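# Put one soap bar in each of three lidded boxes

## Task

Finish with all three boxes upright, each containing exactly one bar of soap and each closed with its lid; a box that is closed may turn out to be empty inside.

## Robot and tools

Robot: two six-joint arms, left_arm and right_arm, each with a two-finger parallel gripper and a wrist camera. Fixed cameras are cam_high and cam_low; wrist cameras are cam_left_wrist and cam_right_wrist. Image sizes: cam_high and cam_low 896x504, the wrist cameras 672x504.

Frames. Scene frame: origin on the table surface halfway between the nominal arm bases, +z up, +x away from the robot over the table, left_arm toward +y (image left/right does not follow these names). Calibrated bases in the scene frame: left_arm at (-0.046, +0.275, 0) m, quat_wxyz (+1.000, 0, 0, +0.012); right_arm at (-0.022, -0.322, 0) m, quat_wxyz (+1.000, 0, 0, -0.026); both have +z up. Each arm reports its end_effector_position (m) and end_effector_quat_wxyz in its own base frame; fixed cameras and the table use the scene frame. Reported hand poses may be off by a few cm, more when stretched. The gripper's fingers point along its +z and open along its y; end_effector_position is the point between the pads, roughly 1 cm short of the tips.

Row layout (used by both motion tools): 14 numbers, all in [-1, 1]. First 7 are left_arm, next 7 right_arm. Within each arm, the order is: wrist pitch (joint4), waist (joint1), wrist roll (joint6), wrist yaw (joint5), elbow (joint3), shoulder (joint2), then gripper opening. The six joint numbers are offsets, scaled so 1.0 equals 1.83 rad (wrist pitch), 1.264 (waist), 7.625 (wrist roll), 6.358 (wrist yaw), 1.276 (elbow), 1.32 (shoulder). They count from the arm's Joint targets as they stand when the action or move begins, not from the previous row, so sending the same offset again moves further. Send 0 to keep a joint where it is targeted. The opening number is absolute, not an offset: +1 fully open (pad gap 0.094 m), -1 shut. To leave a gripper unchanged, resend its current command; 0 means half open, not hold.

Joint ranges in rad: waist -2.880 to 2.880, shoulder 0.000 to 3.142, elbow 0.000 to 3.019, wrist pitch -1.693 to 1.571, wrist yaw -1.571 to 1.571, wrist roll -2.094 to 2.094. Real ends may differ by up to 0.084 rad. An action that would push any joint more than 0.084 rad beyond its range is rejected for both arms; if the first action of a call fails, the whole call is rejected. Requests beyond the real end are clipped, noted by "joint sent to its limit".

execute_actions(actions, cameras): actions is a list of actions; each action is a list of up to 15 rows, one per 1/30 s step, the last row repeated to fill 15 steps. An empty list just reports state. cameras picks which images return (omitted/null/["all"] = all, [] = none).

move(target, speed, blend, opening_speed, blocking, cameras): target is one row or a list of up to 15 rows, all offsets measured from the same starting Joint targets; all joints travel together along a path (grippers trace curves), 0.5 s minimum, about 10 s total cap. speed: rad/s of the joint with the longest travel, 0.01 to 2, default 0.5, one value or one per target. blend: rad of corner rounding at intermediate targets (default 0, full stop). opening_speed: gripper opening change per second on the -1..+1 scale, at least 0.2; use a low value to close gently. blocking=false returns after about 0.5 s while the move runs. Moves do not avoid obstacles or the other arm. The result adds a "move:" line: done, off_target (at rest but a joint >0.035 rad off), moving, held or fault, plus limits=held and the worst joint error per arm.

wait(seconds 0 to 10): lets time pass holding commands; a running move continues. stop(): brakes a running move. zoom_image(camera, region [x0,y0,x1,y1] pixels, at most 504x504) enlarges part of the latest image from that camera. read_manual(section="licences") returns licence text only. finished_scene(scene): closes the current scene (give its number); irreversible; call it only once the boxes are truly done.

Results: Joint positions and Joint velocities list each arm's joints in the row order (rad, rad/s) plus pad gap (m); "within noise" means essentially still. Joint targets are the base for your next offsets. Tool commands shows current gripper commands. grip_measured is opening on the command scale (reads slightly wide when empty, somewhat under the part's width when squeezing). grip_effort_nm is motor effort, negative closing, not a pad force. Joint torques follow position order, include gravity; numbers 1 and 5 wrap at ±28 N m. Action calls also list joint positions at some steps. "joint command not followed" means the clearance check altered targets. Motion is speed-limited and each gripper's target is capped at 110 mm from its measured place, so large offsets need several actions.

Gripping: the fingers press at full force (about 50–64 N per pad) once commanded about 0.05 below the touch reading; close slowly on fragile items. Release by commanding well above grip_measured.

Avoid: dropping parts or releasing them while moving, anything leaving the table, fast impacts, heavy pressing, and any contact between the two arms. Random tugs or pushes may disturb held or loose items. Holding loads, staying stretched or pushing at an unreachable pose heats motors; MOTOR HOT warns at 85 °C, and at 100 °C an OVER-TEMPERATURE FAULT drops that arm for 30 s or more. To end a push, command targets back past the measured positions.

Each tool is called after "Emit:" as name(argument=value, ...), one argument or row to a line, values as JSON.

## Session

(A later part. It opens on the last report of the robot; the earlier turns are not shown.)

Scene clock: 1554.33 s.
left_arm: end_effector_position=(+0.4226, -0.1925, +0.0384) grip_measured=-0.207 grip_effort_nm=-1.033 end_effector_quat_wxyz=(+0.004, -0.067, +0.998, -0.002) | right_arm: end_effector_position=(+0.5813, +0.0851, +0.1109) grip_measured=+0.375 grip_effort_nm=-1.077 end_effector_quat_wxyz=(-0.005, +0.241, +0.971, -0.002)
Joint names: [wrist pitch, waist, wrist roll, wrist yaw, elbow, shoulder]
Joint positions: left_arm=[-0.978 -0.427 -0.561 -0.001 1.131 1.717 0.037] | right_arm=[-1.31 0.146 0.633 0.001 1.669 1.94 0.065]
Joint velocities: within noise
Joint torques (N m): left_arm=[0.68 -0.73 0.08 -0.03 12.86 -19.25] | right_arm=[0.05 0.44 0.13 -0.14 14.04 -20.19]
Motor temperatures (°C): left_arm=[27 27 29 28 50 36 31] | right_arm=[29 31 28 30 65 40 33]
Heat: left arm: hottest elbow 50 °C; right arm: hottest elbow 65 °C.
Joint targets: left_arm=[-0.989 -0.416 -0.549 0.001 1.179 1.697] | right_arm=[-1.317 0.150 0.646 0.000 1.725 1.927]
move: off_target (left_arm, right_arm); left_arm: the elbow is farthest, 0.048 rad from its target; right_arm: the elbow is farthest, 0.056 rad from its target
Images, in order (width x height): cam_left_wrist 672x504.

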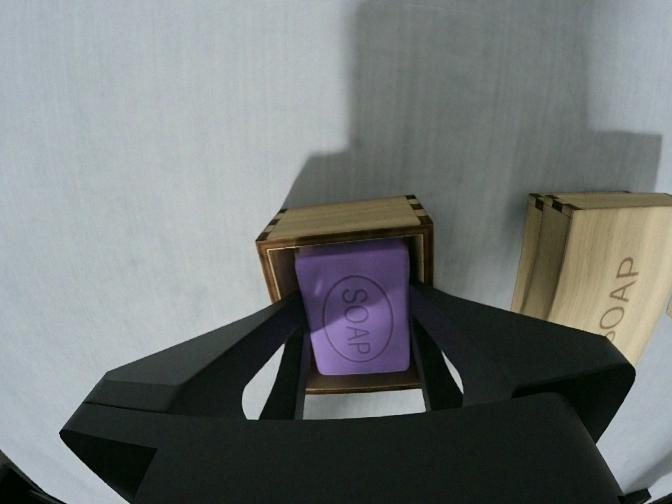

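Emit:
move(
  target=[0,0.0042,0,0,0,0.0386,-0.37,0,0,0,0,0,0,0.25],
  speed=0.1,
  cameras=["cam_left_wrist"],
)

Emit:
move(
  target=[0,0,0,0,0,0,-0.145,0,0,0,0,0,0,0.25],
  opening_speed=0.2,
  cameras=["cam_left_wrist"],
)

Scene clock: 1572.57 s.
left_arm: end_effector_position=(+0.4230, -0.1902, +0.0359) grip_measured=-0.207 grip_effort_nm=-1.043 end_effector_quat_wxyz=(+0.001, -0.070, +0.998, +0.000) | right_arm: end_effector_position=(+0.5813, +0.0851, +0.1109) grip_measured=+0.375 grip_effort_nm=-1.082 end_effector_quat_wxyz=(-0.005, +0.241, +0.971, -0.002)
Joint names: [wrist pitch, waist, wrist roll, wrist yaw, elbow, shoulder]
Joint positions: left_arm=[-0.978 -0.422 -0.561 -0.001 1.131 1.722 0.037] | right_arm=[-1.31 0.146 0.633 0.001 1.669 1.94 0.065]
Joint velocities: within noise
Joint torques (N m): left_arm=[0.64 -0.73 0.08 -0.04 12.82 -15.21] | right_arm=[0.06 0.44 0.13 -0.14 14.04 -20.13]
Motor temperatures (°C): left_arm=[27 27 29 28 50 37 31] | right_arm=[29 31 28 30 65 40 33]
Heat: left arm: hottest elbow 50 °C; right arm: hottest elbow 65 °C.
Joint targets: left_arm=[-0.989 -0.410 -0.549 0.001 1.179 1.748] | right_arm=[-1.317 0.150 0.646 0.000 1.725 1.927]
move: off_target (left_arm, right_arm); left_arm: the elbow is farthest, 0.048 rad from its target; right_arm: the elbow is farthest, 0.056 rad from its target
Images, in order (width x height): cam_left_wrist 672x504.

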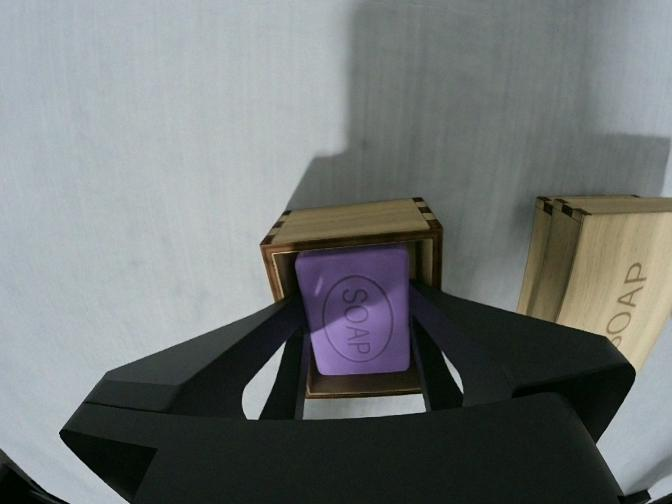

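Scene clock: 1573.93 s.
left_arm: end_effector_position=(+0.4230, -0.1902, +0.0359) grip_measured=-0.149 grip_effort_nm=0.134 end_effector_quat_wxyz=(+0.001, -0.070, +0.998, +0.000) | right_arm: end_effector_position=(+0.5813, +0.0851, +0.1109) grip_measured=+0.375 grip_effort_nm=-1.072 end_effector_quat_wxyz=(-0.005, +0.241, +0.971, -0.002)
Joint names: [wrist pitch, waist, wrist roll, wrist yaw, elbow, shoulder]
Joint positions: left_arm=[-0.978 -0.422 -0.561 -0.001 1.131 1.722 0.04] | right_arm=[-1.31 0.146 0.633 0.001 1.669 1.94 0.065]
Joint velocities: within noise
Joint torques (N m): left_arm=[0.62 -0.73 0.08 -0.03 12.83 -15.15] | right_arm=[0.06 0.44 0.13 -0.14 14.04 -20.19]
Motor temperatures (°C): left_arm=[27 27 29 28 50 36 31] | right_arm=[29 31 28 30 65 40 33]
Heat: left arm: hottest elbow 50 °C; right arm: hottest elbow 65 °C.
Joint targets: left_arm=[-0.989 -0.410 -0.549 0.001 1.179 1.748] | right_arm=[-1.317 0.150 0.646 0.000 1.725 1.927]
move: off_target (left_arm, right_arm); left_arm: the elbow is farthest, 0.048 rad from its target; right_arm: the elbow is farthest, 0.056 rad from its target
Images, in order (width x height): cam_left_wrist 672x504.

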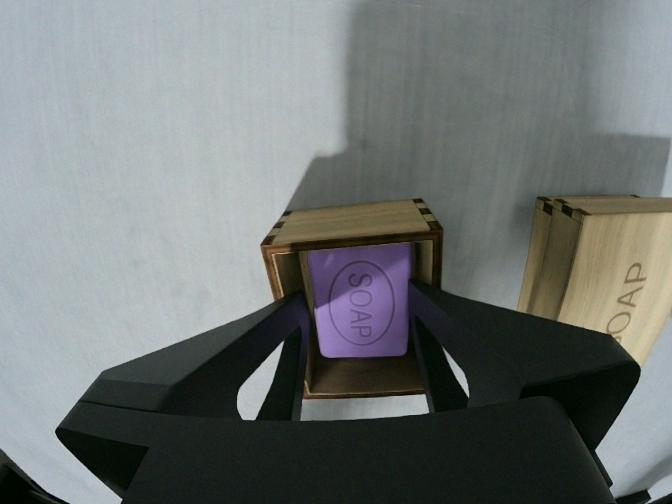

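Emit:
move(
  target=[
    [0,0,0,0,0,-0.034,-0.145,0,0,0,0,0,0,0.25],
    [-0.0907,0,0,0,0.0643,-0.1053,-0.145,0,0,0,0,0,0,0.25],
  ],
  speed=0.12,
  cameras=["cam_left_wrist"],
)

Scene clock: 1587.20 s.
left_arm: end_effector_position=(+0.4227, -0.1901, +0.1057) grip_measured=-0.148 grip_effort_nm=0.139 end_effector_quat_wxyz=(+0.006, -0.070, +0.998, -0.003) | right_arm: end_effector_position=(+0.5813, +0.0851, +0.1109) grip_measured=+0.375 grip_effort_nm=-1.082 end_effector_quat_wxyz=(-0.005, +0.241, +0.971, -0.002)
Joint names: [wrist pitch, waist, wrist roll, wrist yaw, elbow, shoulder]
Joint positions: left_arm=[-1.144 -0.422 -0.561 -0.001 1.212 1.625 0.04] | right_arm=[-1.31 0.146 0.633 0.001 1.669 1.94 0.065]
Joint velocities: within noise
Joint torques (N m): left_arm=[0.72 -0.67 0.08 -0.03 13.85 -18.9] | right_arm=[0.05 0.38 0.13 -0.14 14.05 -20.13]
Motor temperatures (°C): left_arm=[27 27 29 28 50 35 31] | right_arm=[29 31 28 30 65 40 33]
Heat: left arm: hottest elbow 50 °C; right arm: hottest elbow 65 °C.
Joint targets: left_arm=[-1.155 -0.410 -0.549 0.001 1.261 1.609] | right_arm=[-1.317 0.150 0.646 0.000 1.725 1.927]
move: off_target (left_arm, right_arm); left_arm: the elbow is farthest, 0.049 rad from its target; right_arm: the elbow is farthest, 0.056 rad from its target
Images, in order (width x height): cam_left_wrist 672x504.

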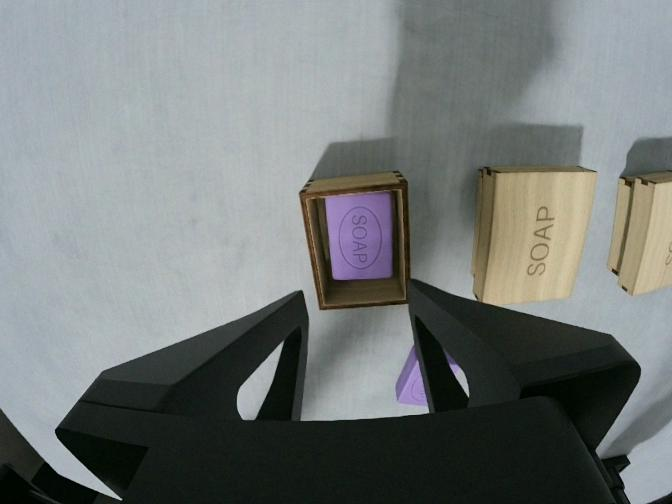

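Emit:
move(
  target=[0.030,0.5617,0.0304,0,0.4216,-0.7174,0.3,0,0,0,0,0,0,0.25],
  speed=0.6,
  cameras=[],
)

Emit:
move(
  target=[0,0,0,0,0,0,0.3,0,0.5657,0,0,0,0,0.25],
  speed=0.5,
  cameras=["cam_right_wrist"],
)

Emit:
zoom_image(
  camera="cam_right_wrist",
  region=[236, 120, 436, 270],
)

Scene clock: 1611.70 s.
left_arm: end_effector_position=(+0.1636, +0.0481, +0.7636) grip_measured=+0.297 grip_effort_nm=0.134 end_effector_quat_wxyz=(+0.712, -0.214, +0.668, -0.016) | right_arm: end_effector_position=(+0.5813, +0.0851, +0.1109) grip_measured=+0.375 grip_effort_nm=-1.067 end_effector_quat_wxyz=(-0.005, +0.241, +0.971, -0.002)
Joint names: [wrist pitch, waist, wrist roll, wrist yaw, elbow, shoulder]
Joint positions: left_arm=[-1.117 0.288 -0.332 -0.001 1.784 0.652 0.061] | right_arm=[-1.31 0.146 0.633 0.001 1.669 1.94 0.065]
Joint velocities: within noise
Joint torques (N m): left_arm=[3.33 -0.73 0.17 0 7.45 5.19] | right_arm=[0.06 0.38 0.13 -0.14 14.06 -20.19]
Motor temperatures (°C): left_arm=[27 27 29 28 55 34 30] | right_arm=[29 31 28 30 65 40 33]
Heat: left arm: hottest elbow 55 °C; right arm: hottest elbow 65 °C.
Joint targets: left_arm=[-1.100 0.300 -0.317 0.001 1.799 0.662] | right_arm=[-1.317 0.150 0.646 0.000 1.725 1.927]
move: off_target (right_arm); right_arm: the elbow is farthest, 0.056 rad from its target
No camera images: "cameras" was empty.

Scene clock: 1613.90 s.
left_arm: end_effector_position=(+0.1636, +0.0481, +0.7636) grip_measured=+0.297 grip_effort_nm=0.129 end_effector_quat_wxyz=(+0.712, -0.214, +0.669, -0.015) | right_arm: end_effector_position=(+0.3790, +0.4488, +0.1109) grip_measured=+0.376 grip_effort_nm=-1.077 end_effector_quat_wxyz=(-0.004, -0.118, +0.993, -0.004)
Joint names: [wrist pitch, waist, wrist roll, wrist yaw, elbow, shoulder]
Joint positions: left_arm=[-1.117 0.288 -0.332 -0.001 1.784 0.652 0.061] | right_arm=[-1.31 0.87 0.633 0 1.669 1.94 0.065]
Joint velocities: within noise
Joint torques (N m): left_arm=[3.34 -0.62 0.12 0 7.45 5.19] | right_arm=[0.08 -0.38 0.13 -0.11 14.04 -20.13]
Motor temperatures (°C): left_arm=[27 27 29 28 55 34 30] | right_arm=[29 31 28 30 65 40 33]
Heat: left arm: hottest elbow 55 °C; right arm: hottest elbow 65 °C.
Joint targets: left_arm=[-1.100 0.300 -0.317 0.001 1.799 0.662] | right_arm=[-1.317 0.865 0.646 0.001 1.725 1.927]
move: off_target (right_arm); right_arm: the elbow is farthest, 0.056 rad from its target
Images, in order (width x height): cam_right_wrist 672x504.

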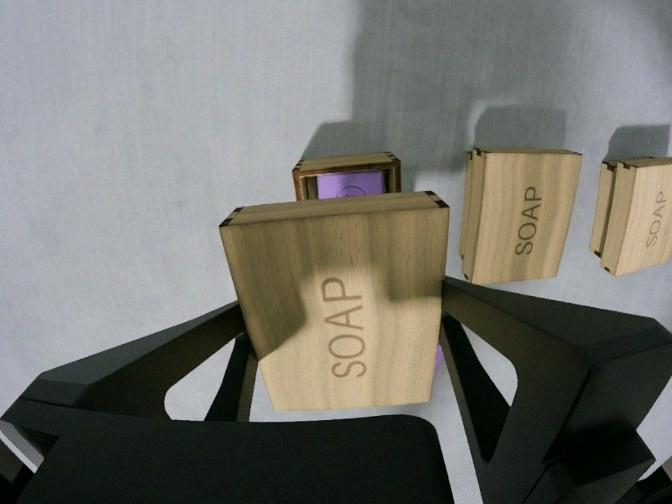

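Scaled by 2.520 from the camera's 672x504 image, which has a finer 960x720 frame.

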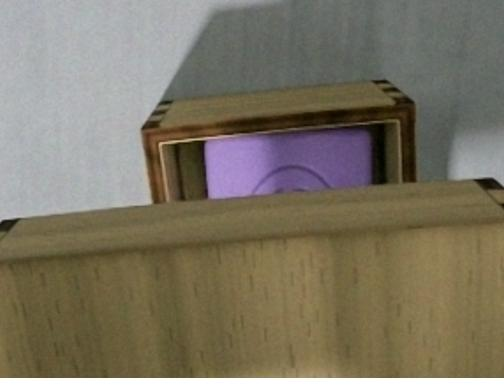

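Emit:
move(
  target=[
    [0,0,0,0,0,0,0.3,0,-0.0081,-0.0054,0,-0.0455,0,0.25],
    [0,0,0,0,0,0,0.3,0.0743,-0.0081,-0.0054,0,-0.1144,0.0508,0.25],
  ],
  speed=0.15,
  cameras=["cam_low","cam_right_wrist"],
)

Emit:
zoom_image(
  camera="cam_low",
  region=[489, 254, 559, 312],
)

Emit:
zoom_image(
  camera="cam_right_wrist",
  region=[206, 130, 466, 260],
)

Scene clock: 1672.27 s.
left_arm: end_effector_position=(+0.1636, +0.0481, +0.7636) grip_measured=+0.297 grip_effort_nm=0.125 end_effector_quat_wxyz=(+0.712, -0.214, +0.669, -0.015) | right_arm: end_effector_position=(+0.3814, +0.4437, +0.0624) grip_measured=+0.376 grip_effort_nm=-1.077 end_effector_quat_wxyz=(-0.002, -0.122, +0.993, -0.002)
Joint names: [wrist pitch, waist, wrist roll, wrist yaw, elbow, shoulder]
Joint positions: left_arm=[-1.117 0.288 -0.331 -0.001 1.784 0.652 0.061] | right_arm=[-1.19 0.862 0.618 0 1.587 1.974 0.065]
Joint velocities: within noise
Joint torques (N m): left_arm=[3.36 -0.67 0.12 0 7.45 5.25] | right_arm=[0.69 -0.5 -0.11 -0.11 8.25 -17.44]
Motor temperatures (°C): left_arm=[27 27 29 28 48 32 30] | right_arm=[29 31 28 30 65 40 33]
Heat: left arm: hottest elbow 48 °C; right arm: hottest elbow 65 °C.
Joint targets: left_arm=[-1.100 0.300 -0.317 0.001 1.799 0.662] | right_arm=[-1.181 0.855 0.605 0.001 1.579 1.994]
move: done
Images, in order (width x height): cam_low 896x504, cam_right_wrist 672x504.

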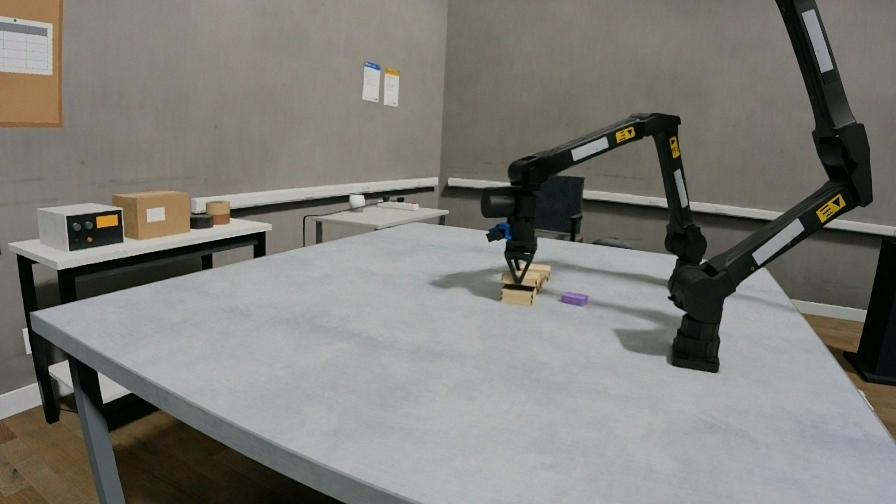

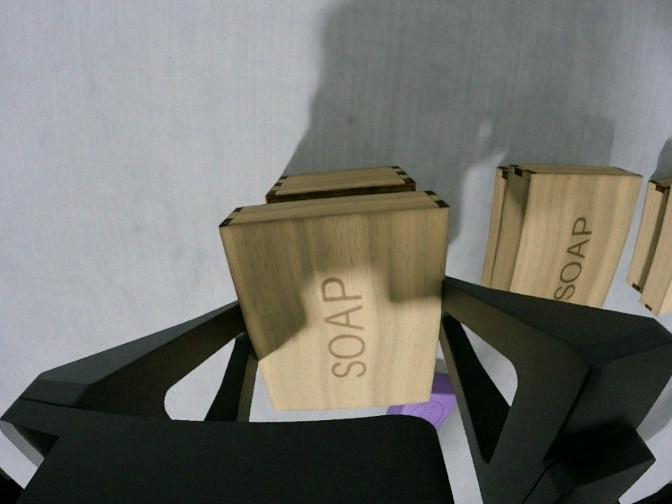

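Scaled by 7.200 from the camera's 896x504 image, which has a finer 1280x720 frame.

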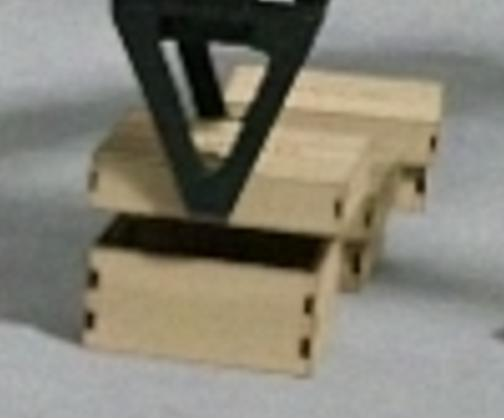

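Scaled by 1.938 from the camera's 672x504 image, which has a finer 960x720 frame.

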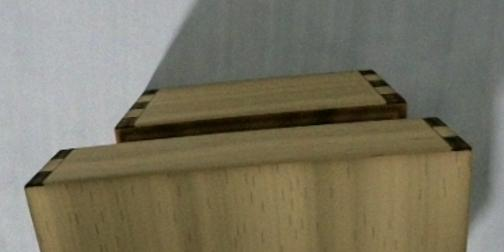

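Emit:
move(
  target=[0,0,0,0,0,0,0.3,0.0164,-0.0025,0,0,-0.0071,0.0117,0.25],
  speed=0.1,
  cameras=["cam_low","cam_right_wrist"],
)

Emit:
zoom_image(
  camera="cam_low",
  region=[497, 268, 539, 310],
)

Emit:
zoom_image(
  camera="cam_right_wrist",
  region=[206, 130, 466, 260],
)

Scene clock: 1698.83 s.
left_arm: end_effector_position=(+0.1636, +0.0481, +0.7636) grip_measured=+0.297 grip_effort_nm=0.134 end_effector_quat_wxyz=(+0.712, -0.214, +0.669, -0.015) | right_arm: end_effector_position=(+0.3850, +0.4455, +0.0540) grip_measured=+0.376 grip_effort_nm=-1.082 end_effector_quat_wxyz=(+0.002, -0.120, +0.993, +0.002)
Joint names: [wrist pitch, waist, wrist roll, wrist yaw, elbow, shoulder]
Joint positions: left_arm=[-1.117 0.288 -0.331 -0.001 1.784 0.652 0.061] | right_arm=[-1.16 0.859 0.617 0 1.58 1.984 0.065]
Joint velocities: within noise
Joint torques (N m): left_arm=[3.36 -0.62 0.11 0 7.45 5.25] | right_arm=[0.72 -0.62 -0.11 -0.12 8.13 -17.49]
Motor temperatures (°C): left_arm=[27 27 29 28 47 32 30] | right_arm=[29 31 28 30 60 39 33]
Heat: left arm: hottest elbow 47 °C; right arm: hottest elbow 60 °C.
Joint targets: left_arm=[-1.100 0.300 -0.317 0.001 1.799 0.662] | right_arm=[-1.151 0.852 0.604 0.001 1.570 2.009]
move: done
Images, in order (width x height): cam_low 896x504, cam_right_wrist 672x504.

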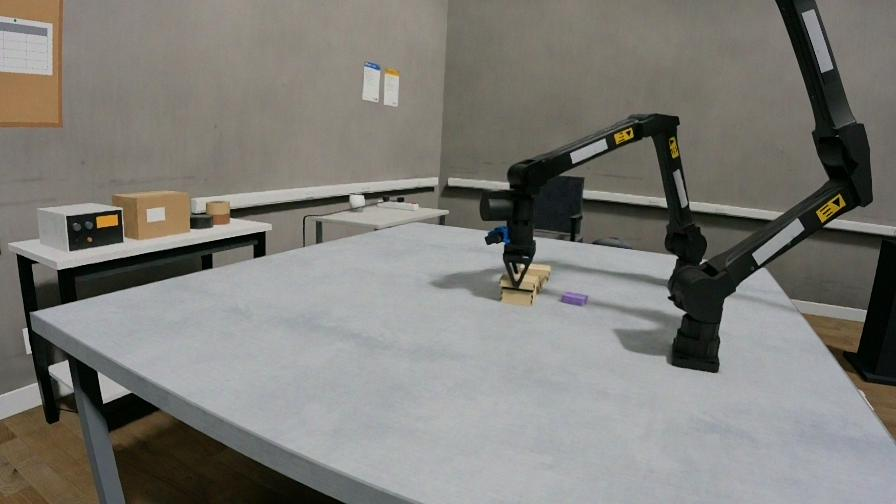

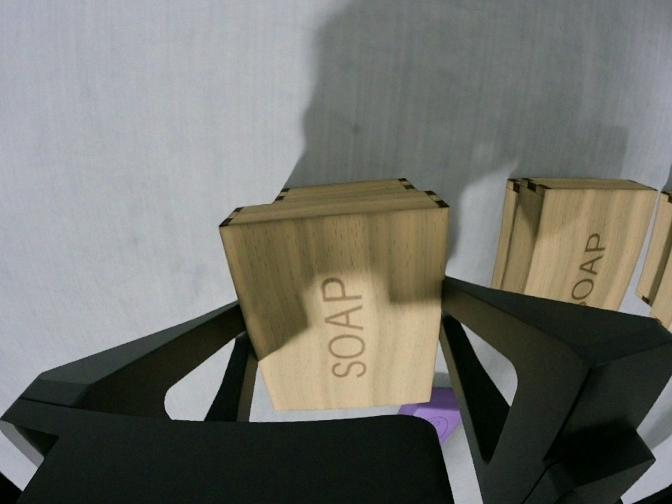

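Scaled by 12.000 from the camera's 896x504 image, which has a finer 1280x720 frame.

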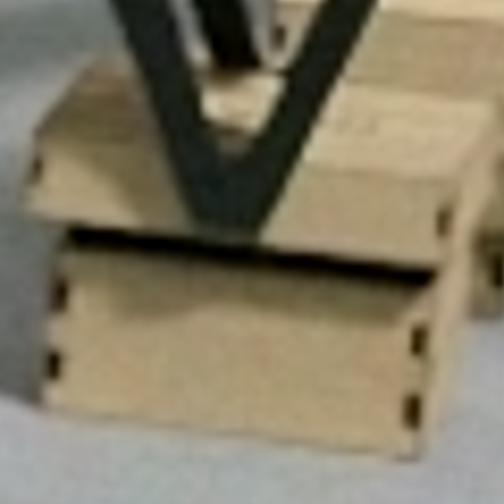

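Scaled by 1.938 from the camera's 672x504 image, which has a finer 960x720 frame.

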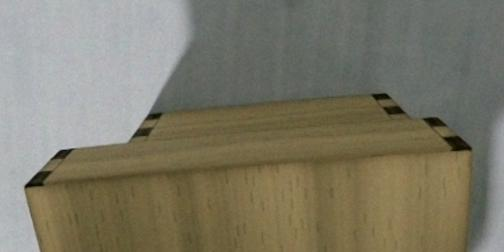

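Emit:
move(
  target=[0,0,0,0,0,0,0.3,0.0038,-0.001,0,0,-0.0078,0.0024,0.25],
  speed=0.1,
  cameras=["cam_low","cam_right_wrist"],
)

Emit:
zoom_image(
  camera="cam_low",
  region=[497, 268, 539, 310],
)

Emit:
zoom_image(
  camera="cam_right_wrist",
  region=[206, 130, 466, 260],
)

Scene clock: 1740.73 s.
left_arm: end_effector_position=(+0.1636, +0.0481, +0.7636) grip_measured=+0.297 grip_effort_nm=0.139 end_effector_quat_wxyz=(+0.712, -0.214, +0.669, -0.015) | right_arm: end_effector_position=(+0.3839, +0.4435, +0.0498) grip_measured=+0.376 grip_effort_nm=-1.072 end_effector_quat_wxyz=(+0.001, -0.120, +0.993, +0.001)
Joint names: [wrist pitch, waist, wrist roll, wrist yaw, elbow, shoulder]
Joint positions: left_arm=[-1.117 0.288 -0.331 -0.001 1.784 0.652 0.061] | right_arm=[-1.154 0.858 0.617 0 1.57 1.985 0.065]
Joint velocities: within noise
Joint torques (N m): left_arm=[3.36 -0.67 0.12 0 7.45 5.25] | right_arm=[0.81 -0.56 -0.11 -0.11 8.02 -17.03]
Motor temperatures (°C): left_arm=[27 27 29 28 45 31 30] | right_arm=[29 31 28 30 56 39 33]
Heat: left arm: hottest elbow 45 °C; right arm: hottest elbow 56 °C.
Joint targets: left_arm=[-1.100 0.300 -0.317 0.001 1.799 0.662] | right_arm=[-1.144 0.851 0.605 0.001 1.560 2.012]
move: done
Images, in order (width x height): cam_low 896x504, cam_right_wrist 672x504.

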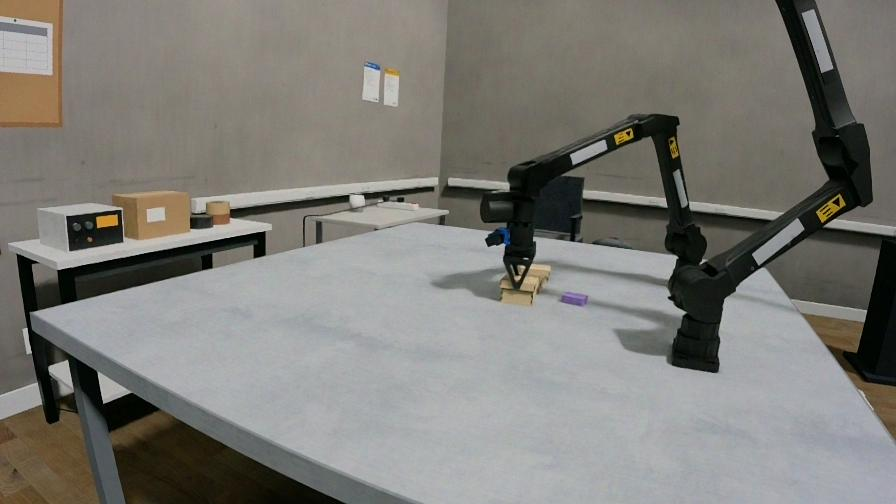

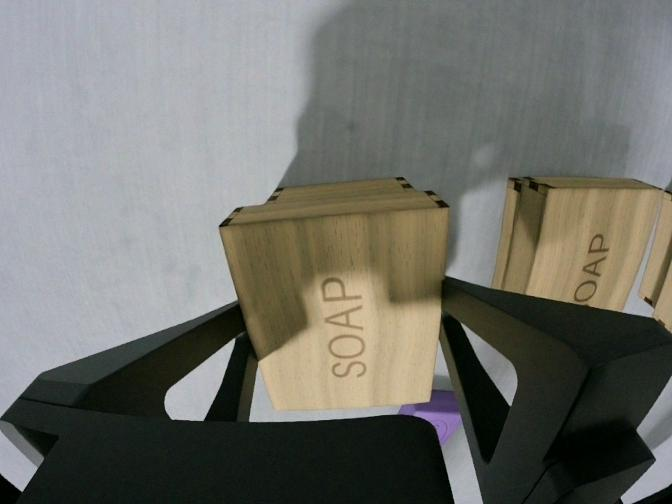

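Scaled by 12.000 from the camera's 896x504 image, which has a finer 1280x720 frame.

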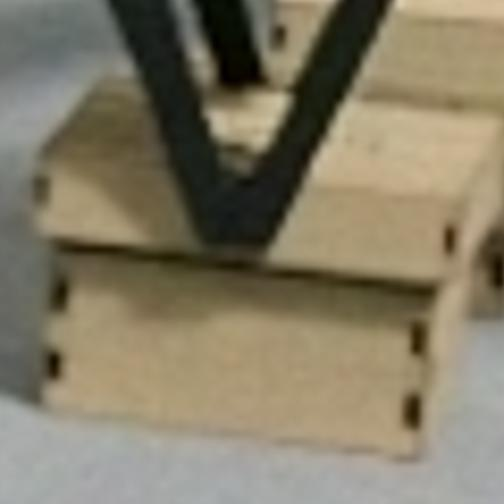

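Scaled by 1.938 from the camera's 672x504 image, which has a finer 960x720 frame.

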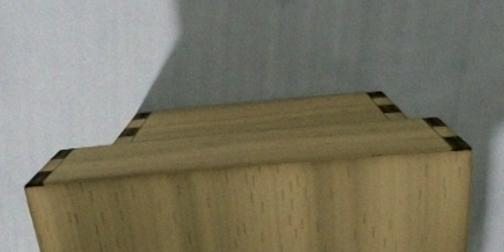

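Emit:
move(
  target=[0,0,0,0,0,0,0.3,0.024,0,0,0,-0.0192,0.0145,0.25],
  speed=0.06,
  cameras=["cam_low","cam_right_wrist"],
)

Emit:
zoom_image(
  camera="cam_low",
  region=[497, 268, 539, 310],
)

Scene clock: 1754.07 s.
left_arm: end_effector_position=(+0.1636, +0.0481, +0.7636) grip_measured=+0.297 grip_effort_nm=0.129 end_effector_quat_wxyz=(+0.712, -0.214, +0.669, -0.015) | right_arm: end_effector_position=(+0.3847, +0.4442, +0.0456) grip_measured=+0.376 grip_effort_nm=-1.077 end_effector_quat_wxyz=(+0.004, -0.120, +0.993, +0.003)
Joint names: [wrist pitch, waist, wrist roll, wrist yaw, elbow, shoulder]
Joint positions: left_arm=[-1.117 0.288 -0.331 -0.001 1.784 0.652 0.061] | right_arm=[-1.135 0.858 0.617 0 1.562 1.988 0.065]
Joint velocities: within noise
Joint torques (N m): left_arm=[3.33 -0.67 0.12 0 7.45 5.25] | right_arm=[1.7 -0.56 -0.11 -0.11 6.69 -15.74]
Motor temperatures (°C): left_arm=[27 27 29 28 45 31 30] | right_arm=[29 31 28 30 55 40 33]
Heat: left arm: hottest elbow 45 °C; right arm: hottest elbow 55 °C.
Joint targets: left_arm=[-1.100 0.300 -0.317 0.001 1.799 0.662] | right_arm=[-1.100 0.851 0.605 0.000 1.535 2.032]
move: off_target (right_arm); right_arm: the shoulder is farthest, 0.043 rad from its target
Images, in order (width x height): cam_low 896x504, cam_right_wrist 672x504.

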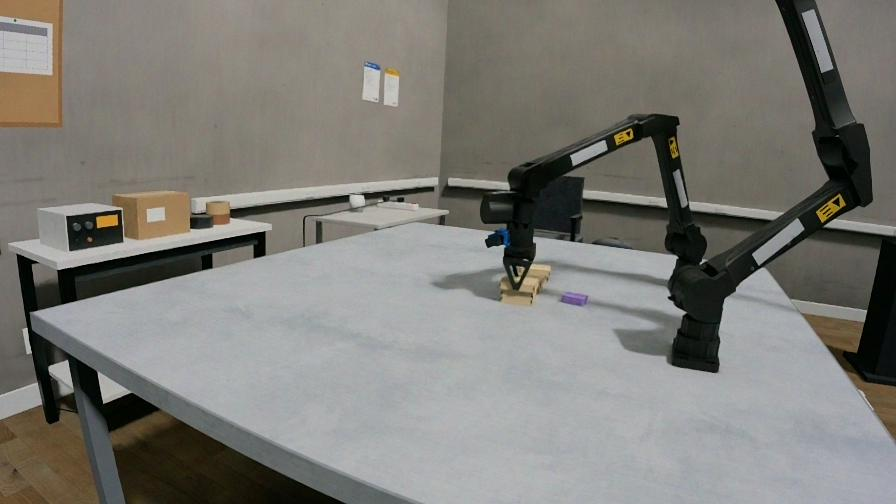

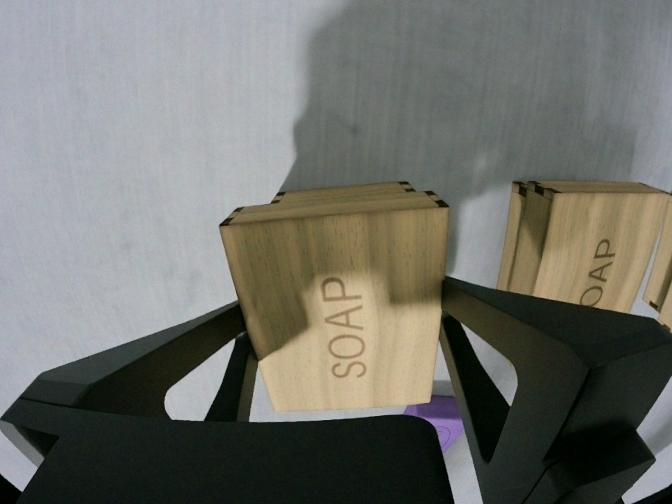

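Scaled by 12.000 from the camera's 896x504 image, which has a finer 1280x720 frame.

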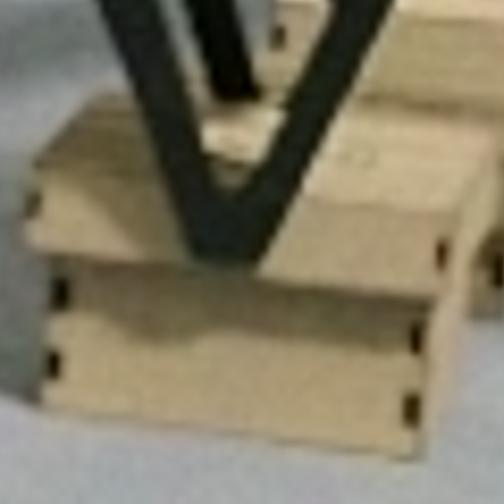

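Emit:
move(
  target=[
    [0,0,0,0,0,0,0.3,-0.0295,0,0,0,0.0121,-0.0455,0.25],
    [0,0,0,0,0,0,0.3,0.0019,0,0,0,-0.0067,-0.0039,0.25],
  ],
  speed=0.06,
  cameras=["cam_low","cam_right_wrist"],
)

Emit:
zoom_image(
  camera="cam_low",
  region=[497, 268, 539, 310],
)

Emit:
zoom_image(
  camera="cam_right_wrist",
  region=[206, 130, 466, 260],
)

Scene clock: 1783.77 s.
left_arm: end_effector_position=(+0.1636, +0.0481, +0.7636) grip_measured=+0.297 grip_effort_nm=0.134 end_effector_quat_wxyz=(+0.712, -0.214, +0.669, -0.015) | right_arm: end_effector_position=(+0.3837, +0.4430, +0.0455) grip_measured=+0.376 grip_effort_nm=-1.072 end_effector_quat_wxyz=(+0.004, -0.120, +0.993, +0.003)
Joint names: [wrist pitch, waist, wrist roll, wrist yaw, elbow, shoulder]
Joint positions: left_arm=[-1.117 0.288 -0.331 -0.001 1.784 0.652 0.061] | right_arm=[-1.132 0.858 0.617 0 1.555 1.984 0.065]
Joint velocities: within noise
Joint torques (N m): left_arm=[3.34 -0.62 0.11 0 7.43 5.25] | right_arm=[1.83 -0.62 -0.11 -0.11 6.5 -15.62]
Motor temperatures (°C): left_arm=[27 27 29 28 44 31 30] | right_arm=[29 31 28 30 55 39 33]
Heat: left arm: hottest elbow 44 °C; right arm: hottest elbow 55 °C.
Joint targets: left_arm=[-1.100 0.300 -0.317 0.001 1.799 0.662] | right_arm=[-1.097 0.851 0.605 0.000 1.527 2.026]
move: off_target (right_arm); right_arm: the shoulder is farthest, 0.043 rad from its target
Images, in order (width x height): cam_low 896x504, cam_right_wrist 672x504.

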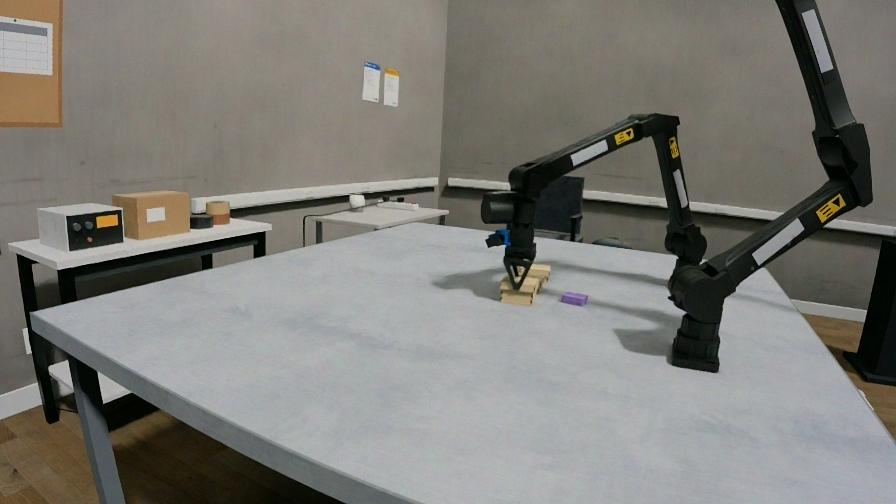

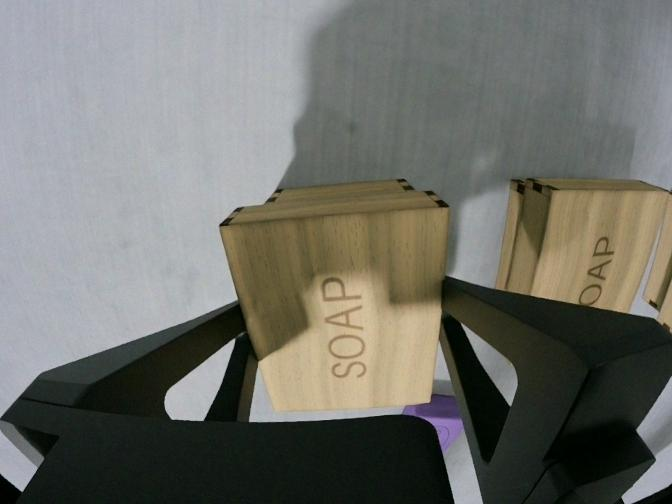

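Scaled by 12.000 from the camera's 896x504 image, which has a finer 1280x720 frame.

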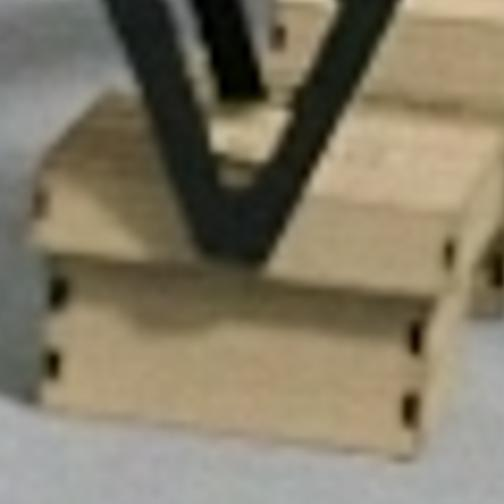

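Scaled by 1.938 from the camera's 672x504 image, which has a finer 960x720 frame.

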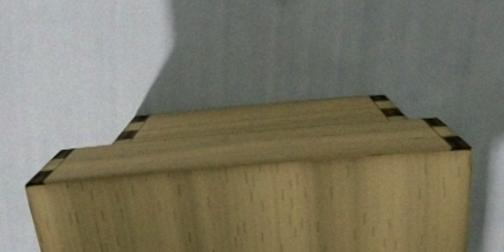

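Emit:
move(
  target=[
    [0,0,0,0,0,0,0.3,-0.0311,0,0,0,0.012,-0.0445,0.25],
    [0,0,0,0,0,0,0.3,-0.0311,0,-0.0036,0,0.012,-0.0445,0.25],
    [0,0,0,0,0,0,0.3,0,0,-0.0036,0,0,0,0.25],
  ],
  speed=0.06,
  cameras=["cam_low","cam_right_wrist"],
)

Emit:
zoom_image(
  camera="cam_low",
  region=[497, 268, 539, 310],
)

Emit:
zoom_image(
  camera="cam_right_wrist",
  region=[206, 130, 466, 260],
)

Scene clock: 1807.00 s.
left_arm: end_effector_position=(+0.1636, +0.0481, +0.7636) grip_measured=+0.297 grip_effort_nm=0.134 end_effector_quat_wxyz=(+0.712, -0.214, +0.669, -0.015) | right_arm: end_effector_position=(+0.3817, +0.4401, +0.0454) grip_measured=+0.375 grip_effort_nm=-1.077 end_effector_quat_wxyz=(+0.000, -0.132, +0.991, +0.000)
Joint names: [wrist pitch, waist, wrist roll, wrist yaw, elbow, shoulder]
Joint positions: left_arm=[-1.117 0.288 -0.331 -0.001 1.784 0.652 0.061] | right_arm=[-1.139 0.857 0.592 0 1.551 1.981 0.065]
Joint velocities: within noise
Joint torques (N m): left_arm=[3.34 -0.67 0.12 0.01 7.45 5.25] | right_arm=[1.98 -0.5 -0.13 -0.12 6.87 -15.27]
Motor temperatures (°C): left_arm=[28 27 29 28 44 31 29] | right_arm=[29 31 28 30 54 38 33]
Heat: left arm: hottest elbow 44 °C; right arm: hottest elbow 54 °C.
Joint targets: left_arm=[-1.100 0.300 -0.317 0.001 1.799 0.662] | right_arm=[-1.097 0.851 0.577 0.000 1.527 2.026]
move: off_target (right_arm); right_arm: the shoulder is farthest, 0.045 rad from its target
Images, in order (width x height): cam_low 896x504, cam_right_wrist 672x504.

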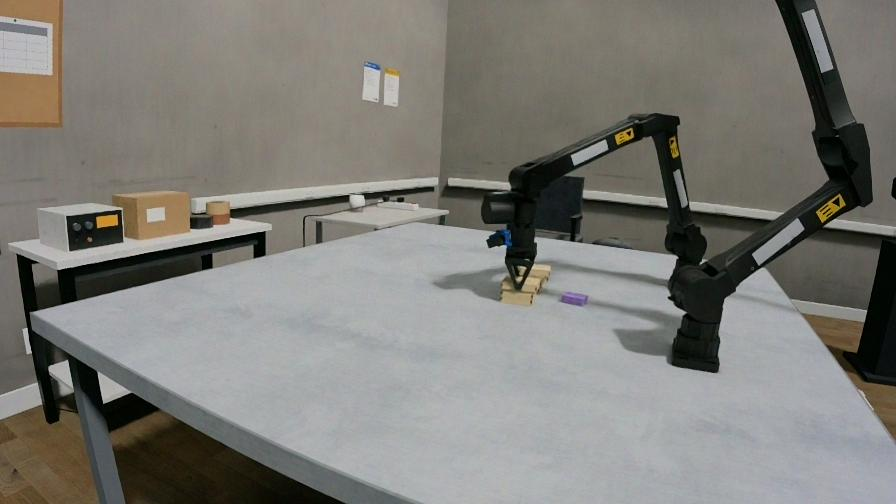

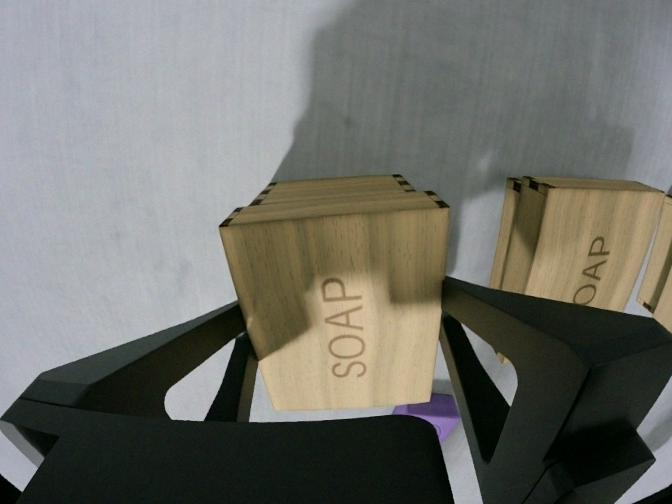

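Scaled by 12.000 from the camera's 896x504 image, which has a finer 1280x720 frame.

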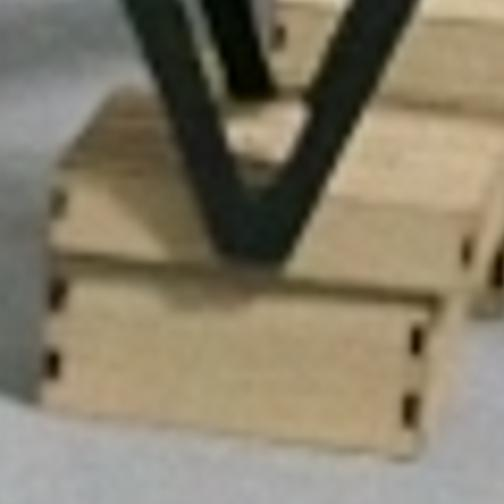

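Scaled by 1.938 from the camera's 672x504 image, which has a finer 960x720 frame.

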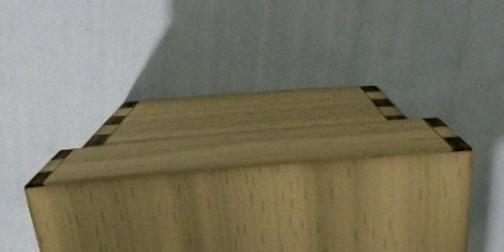

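Emit:
move(
  target=[
    [0,0,0,0,0,0,0.3,-0.0464,0,0,0,0.0799,-0.0447,0.25],
    [0,0,0,0,0,0,0.3,-0.0251,0,0,0,0.0235,-0.0121,0.25],
  ],
  speed=0.08,
  cameras=["cam_low","cam_right_wrist"],
)

Emit:
zoom_image(
  camera="cam_low",
  region=[497, 268, 539, 310],
)

Emit:
zoom_image(
  camera="cam_right_wrist",
  region=[206, 130, 466, 260],
)

Scene clock: 1841.57 s.
left_arm: end_effector_position=(+0.1636, +0.0481, +0.7636) grip_measured=+0.297 grip_effort_nm=0.125 end_effector_quat_wxyz=(+0.712, -0.214, +0.669, -0.015) | right_arm: end_effector_position=(+0.3845, +0.4433, +0.0508) grip_measured=+0.375 grip_effort_nm=-1.087 end_effector_quat_wxyz=(+0.002, -0.133, +0.991, +0.002)
Joint names: [wrist pitch, waist, wrist roll, wrist yaw, elbow, shoulder]
Joint positions: left_arm=[-1.117 0.288 -0.331 -0.001 1.784 0.652 0.061] | right_arm=[-1.152 0.857 0.59 0 1.57 1.983 0.065]
Joint velocities: within noise
Joint torques (N m): left_arm=[3.36 -0.67 0.12 0 7.43 5.25] | right_arm=[0.72 -0.5 -0.11 -0.11 7.86 -17.03]
Motor temperatures (°C): left_arm=[28 27 29 28 43 31 29] | right_arm=[29 31 28 30 54 40 33]
Heat: left arm: hottest elbow 43 °C; right arm: hottest elbow 54 °C.
Joint targets: left_arm=[-1.100 0.300 -0.317 0.001 1.799 0.662] | right_arm=[-1.143 0.851 0.577 0.000 1.557 2.010]
move: done
Images, in order (width x height): cam_low 896x504, cam_right_wrist 672x504.

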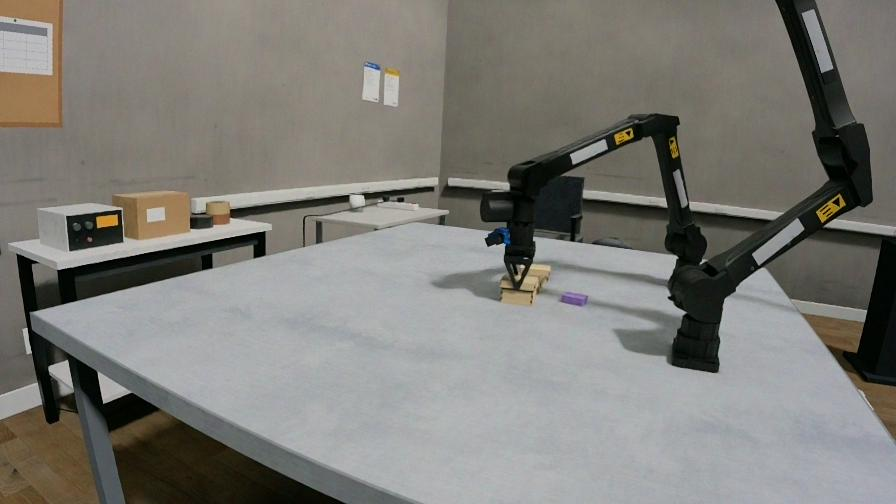

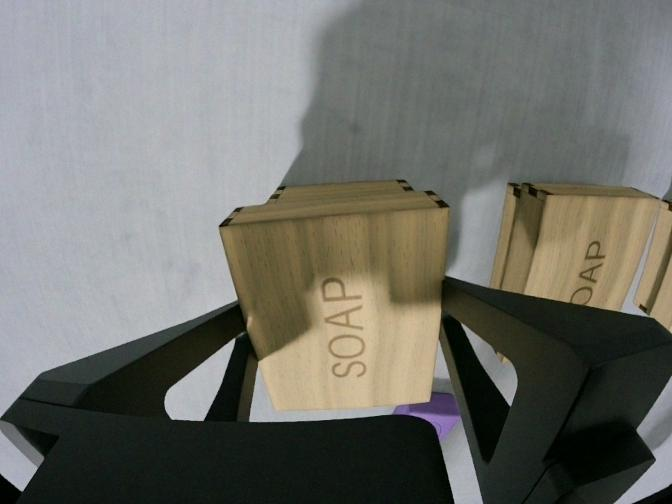

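Scaled by 12.000 from the camera's 896x504 image, which has a finer 1280x720 frame.

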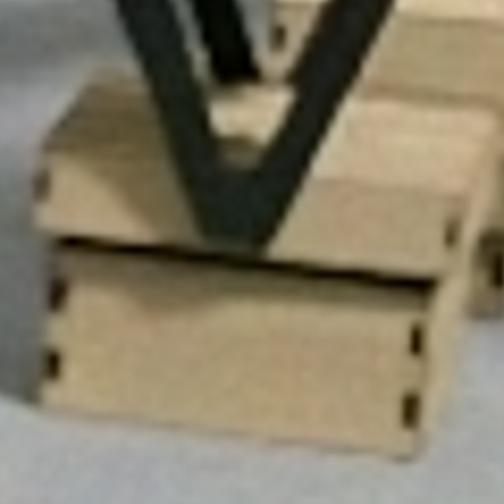

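Scaled by 1.938 from the camera's 672x504 image, which has a finer 960x720 frame.

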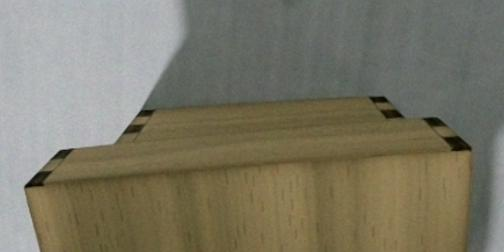

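Emit:
move(
  target=[
    [0,0,0,0,0,0,0.3,0,-0.002,0,0,0,0,0.25],
    [0,0,0,0,0,0,0.3,0.0251,-0.002,0,0,-0.0245,0.0117,0.25],
  ],
  speed=0.05,
  cameras=["cam_low","cam_right_wrist"],
)

Emit:
zoom_image(
  camera="cam_low",
  region=[497, 268, 539, 310],
)

Emit:
zoom_image(
  camera="cam_right_wrist",
  region=[206, 130, 466, 260],
)

Scene clock: 1855.80 s.
left_arm: end_effector_position=(+0.1636, +0.0481, +0.7636) grip_measured=+0.297 grip_effort_nm=0.125 end_effector_quat_wxyz=(+0.712, -0.214, +0.669, -0.015) | right_arm: end_effector_position=(+0.3837, +0.4403, +0.0317) grip_measured=+0.375 grip_effort_nm=-1.082 end_effector_quat_wxyz=(+0.002, -0.132, +0.991, +0.002)
Joint names: [wrist pitch, waist, wrist roll, wrist yaw, elbow, shoulder]
Joint positions: left_arm=[-1.117 0.288 -0.331 -0.001 1.784 0.652 0.061] | right_arm=[-1.106 0.855 0.59 0 1.538 1.998 0.065]
Joint velocities: within noise
Joint torques (N m): left_arm=[3.36 -0.67 0.11 0 7.45 5.25] | right_arm=[0.69 -0.5 -0.11 -0.12 7.69 -16.97]
Motor temperatures (°C): left_arm=[28 27 29 28 43 31 29] | right_arm=[29 31 28 30 53 39 33]
Heat: left arm: hottest elbow 43 °C; right arm: hottest elbow 53 °C.
Joint targets: left_arm=[-1.100 0.300 -0.317 0.001 1.799 0.662] | right_arm=[-1.097 0.848 0.577 0.000 1.525 2.026]
move: done
Images, in order (width x height): cam_low 896x504, cam_right_wrist 672x504.

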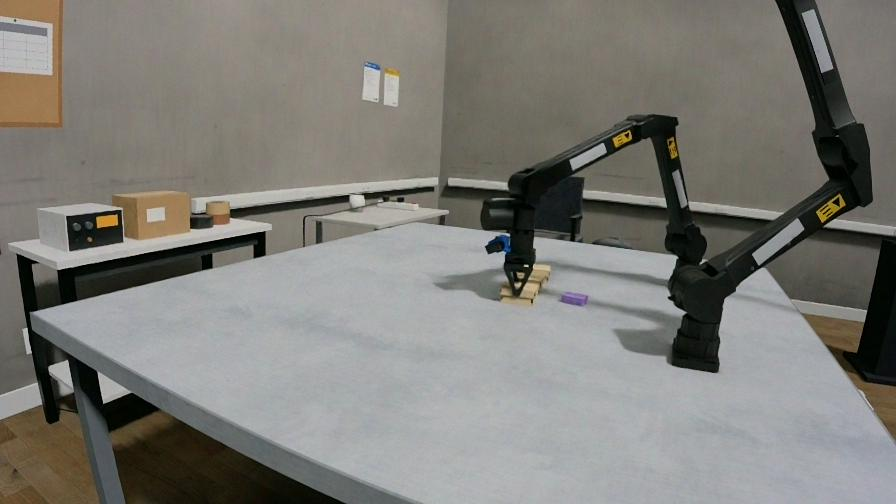

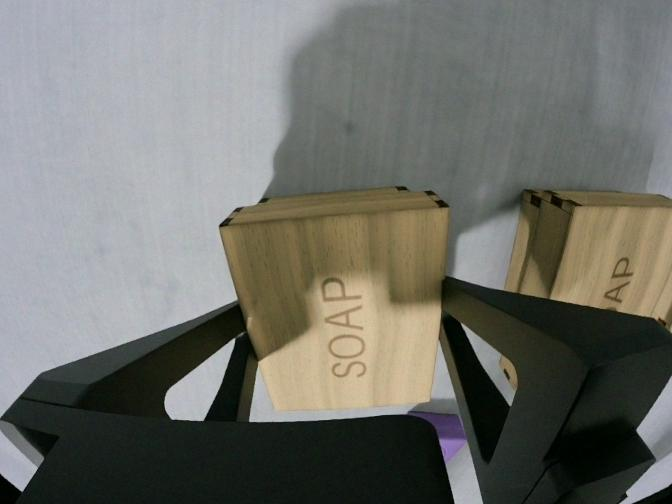

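Scaled by 12.000 from the camera's 896x504 image, which has a finer 1280x720 frame.

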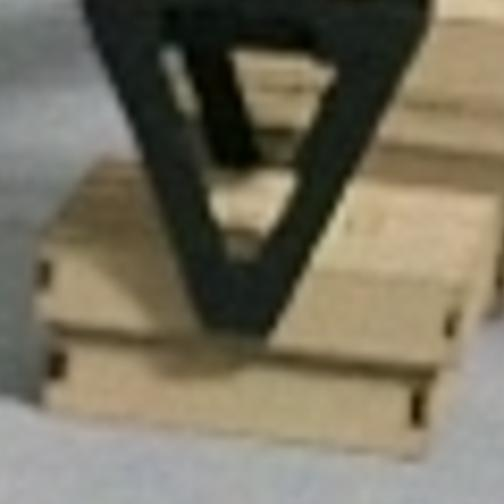

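Scaled by 1.938 from the camera's 672x504 image, which has a finer 960x720 frame.

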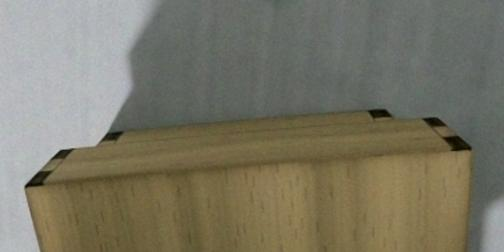

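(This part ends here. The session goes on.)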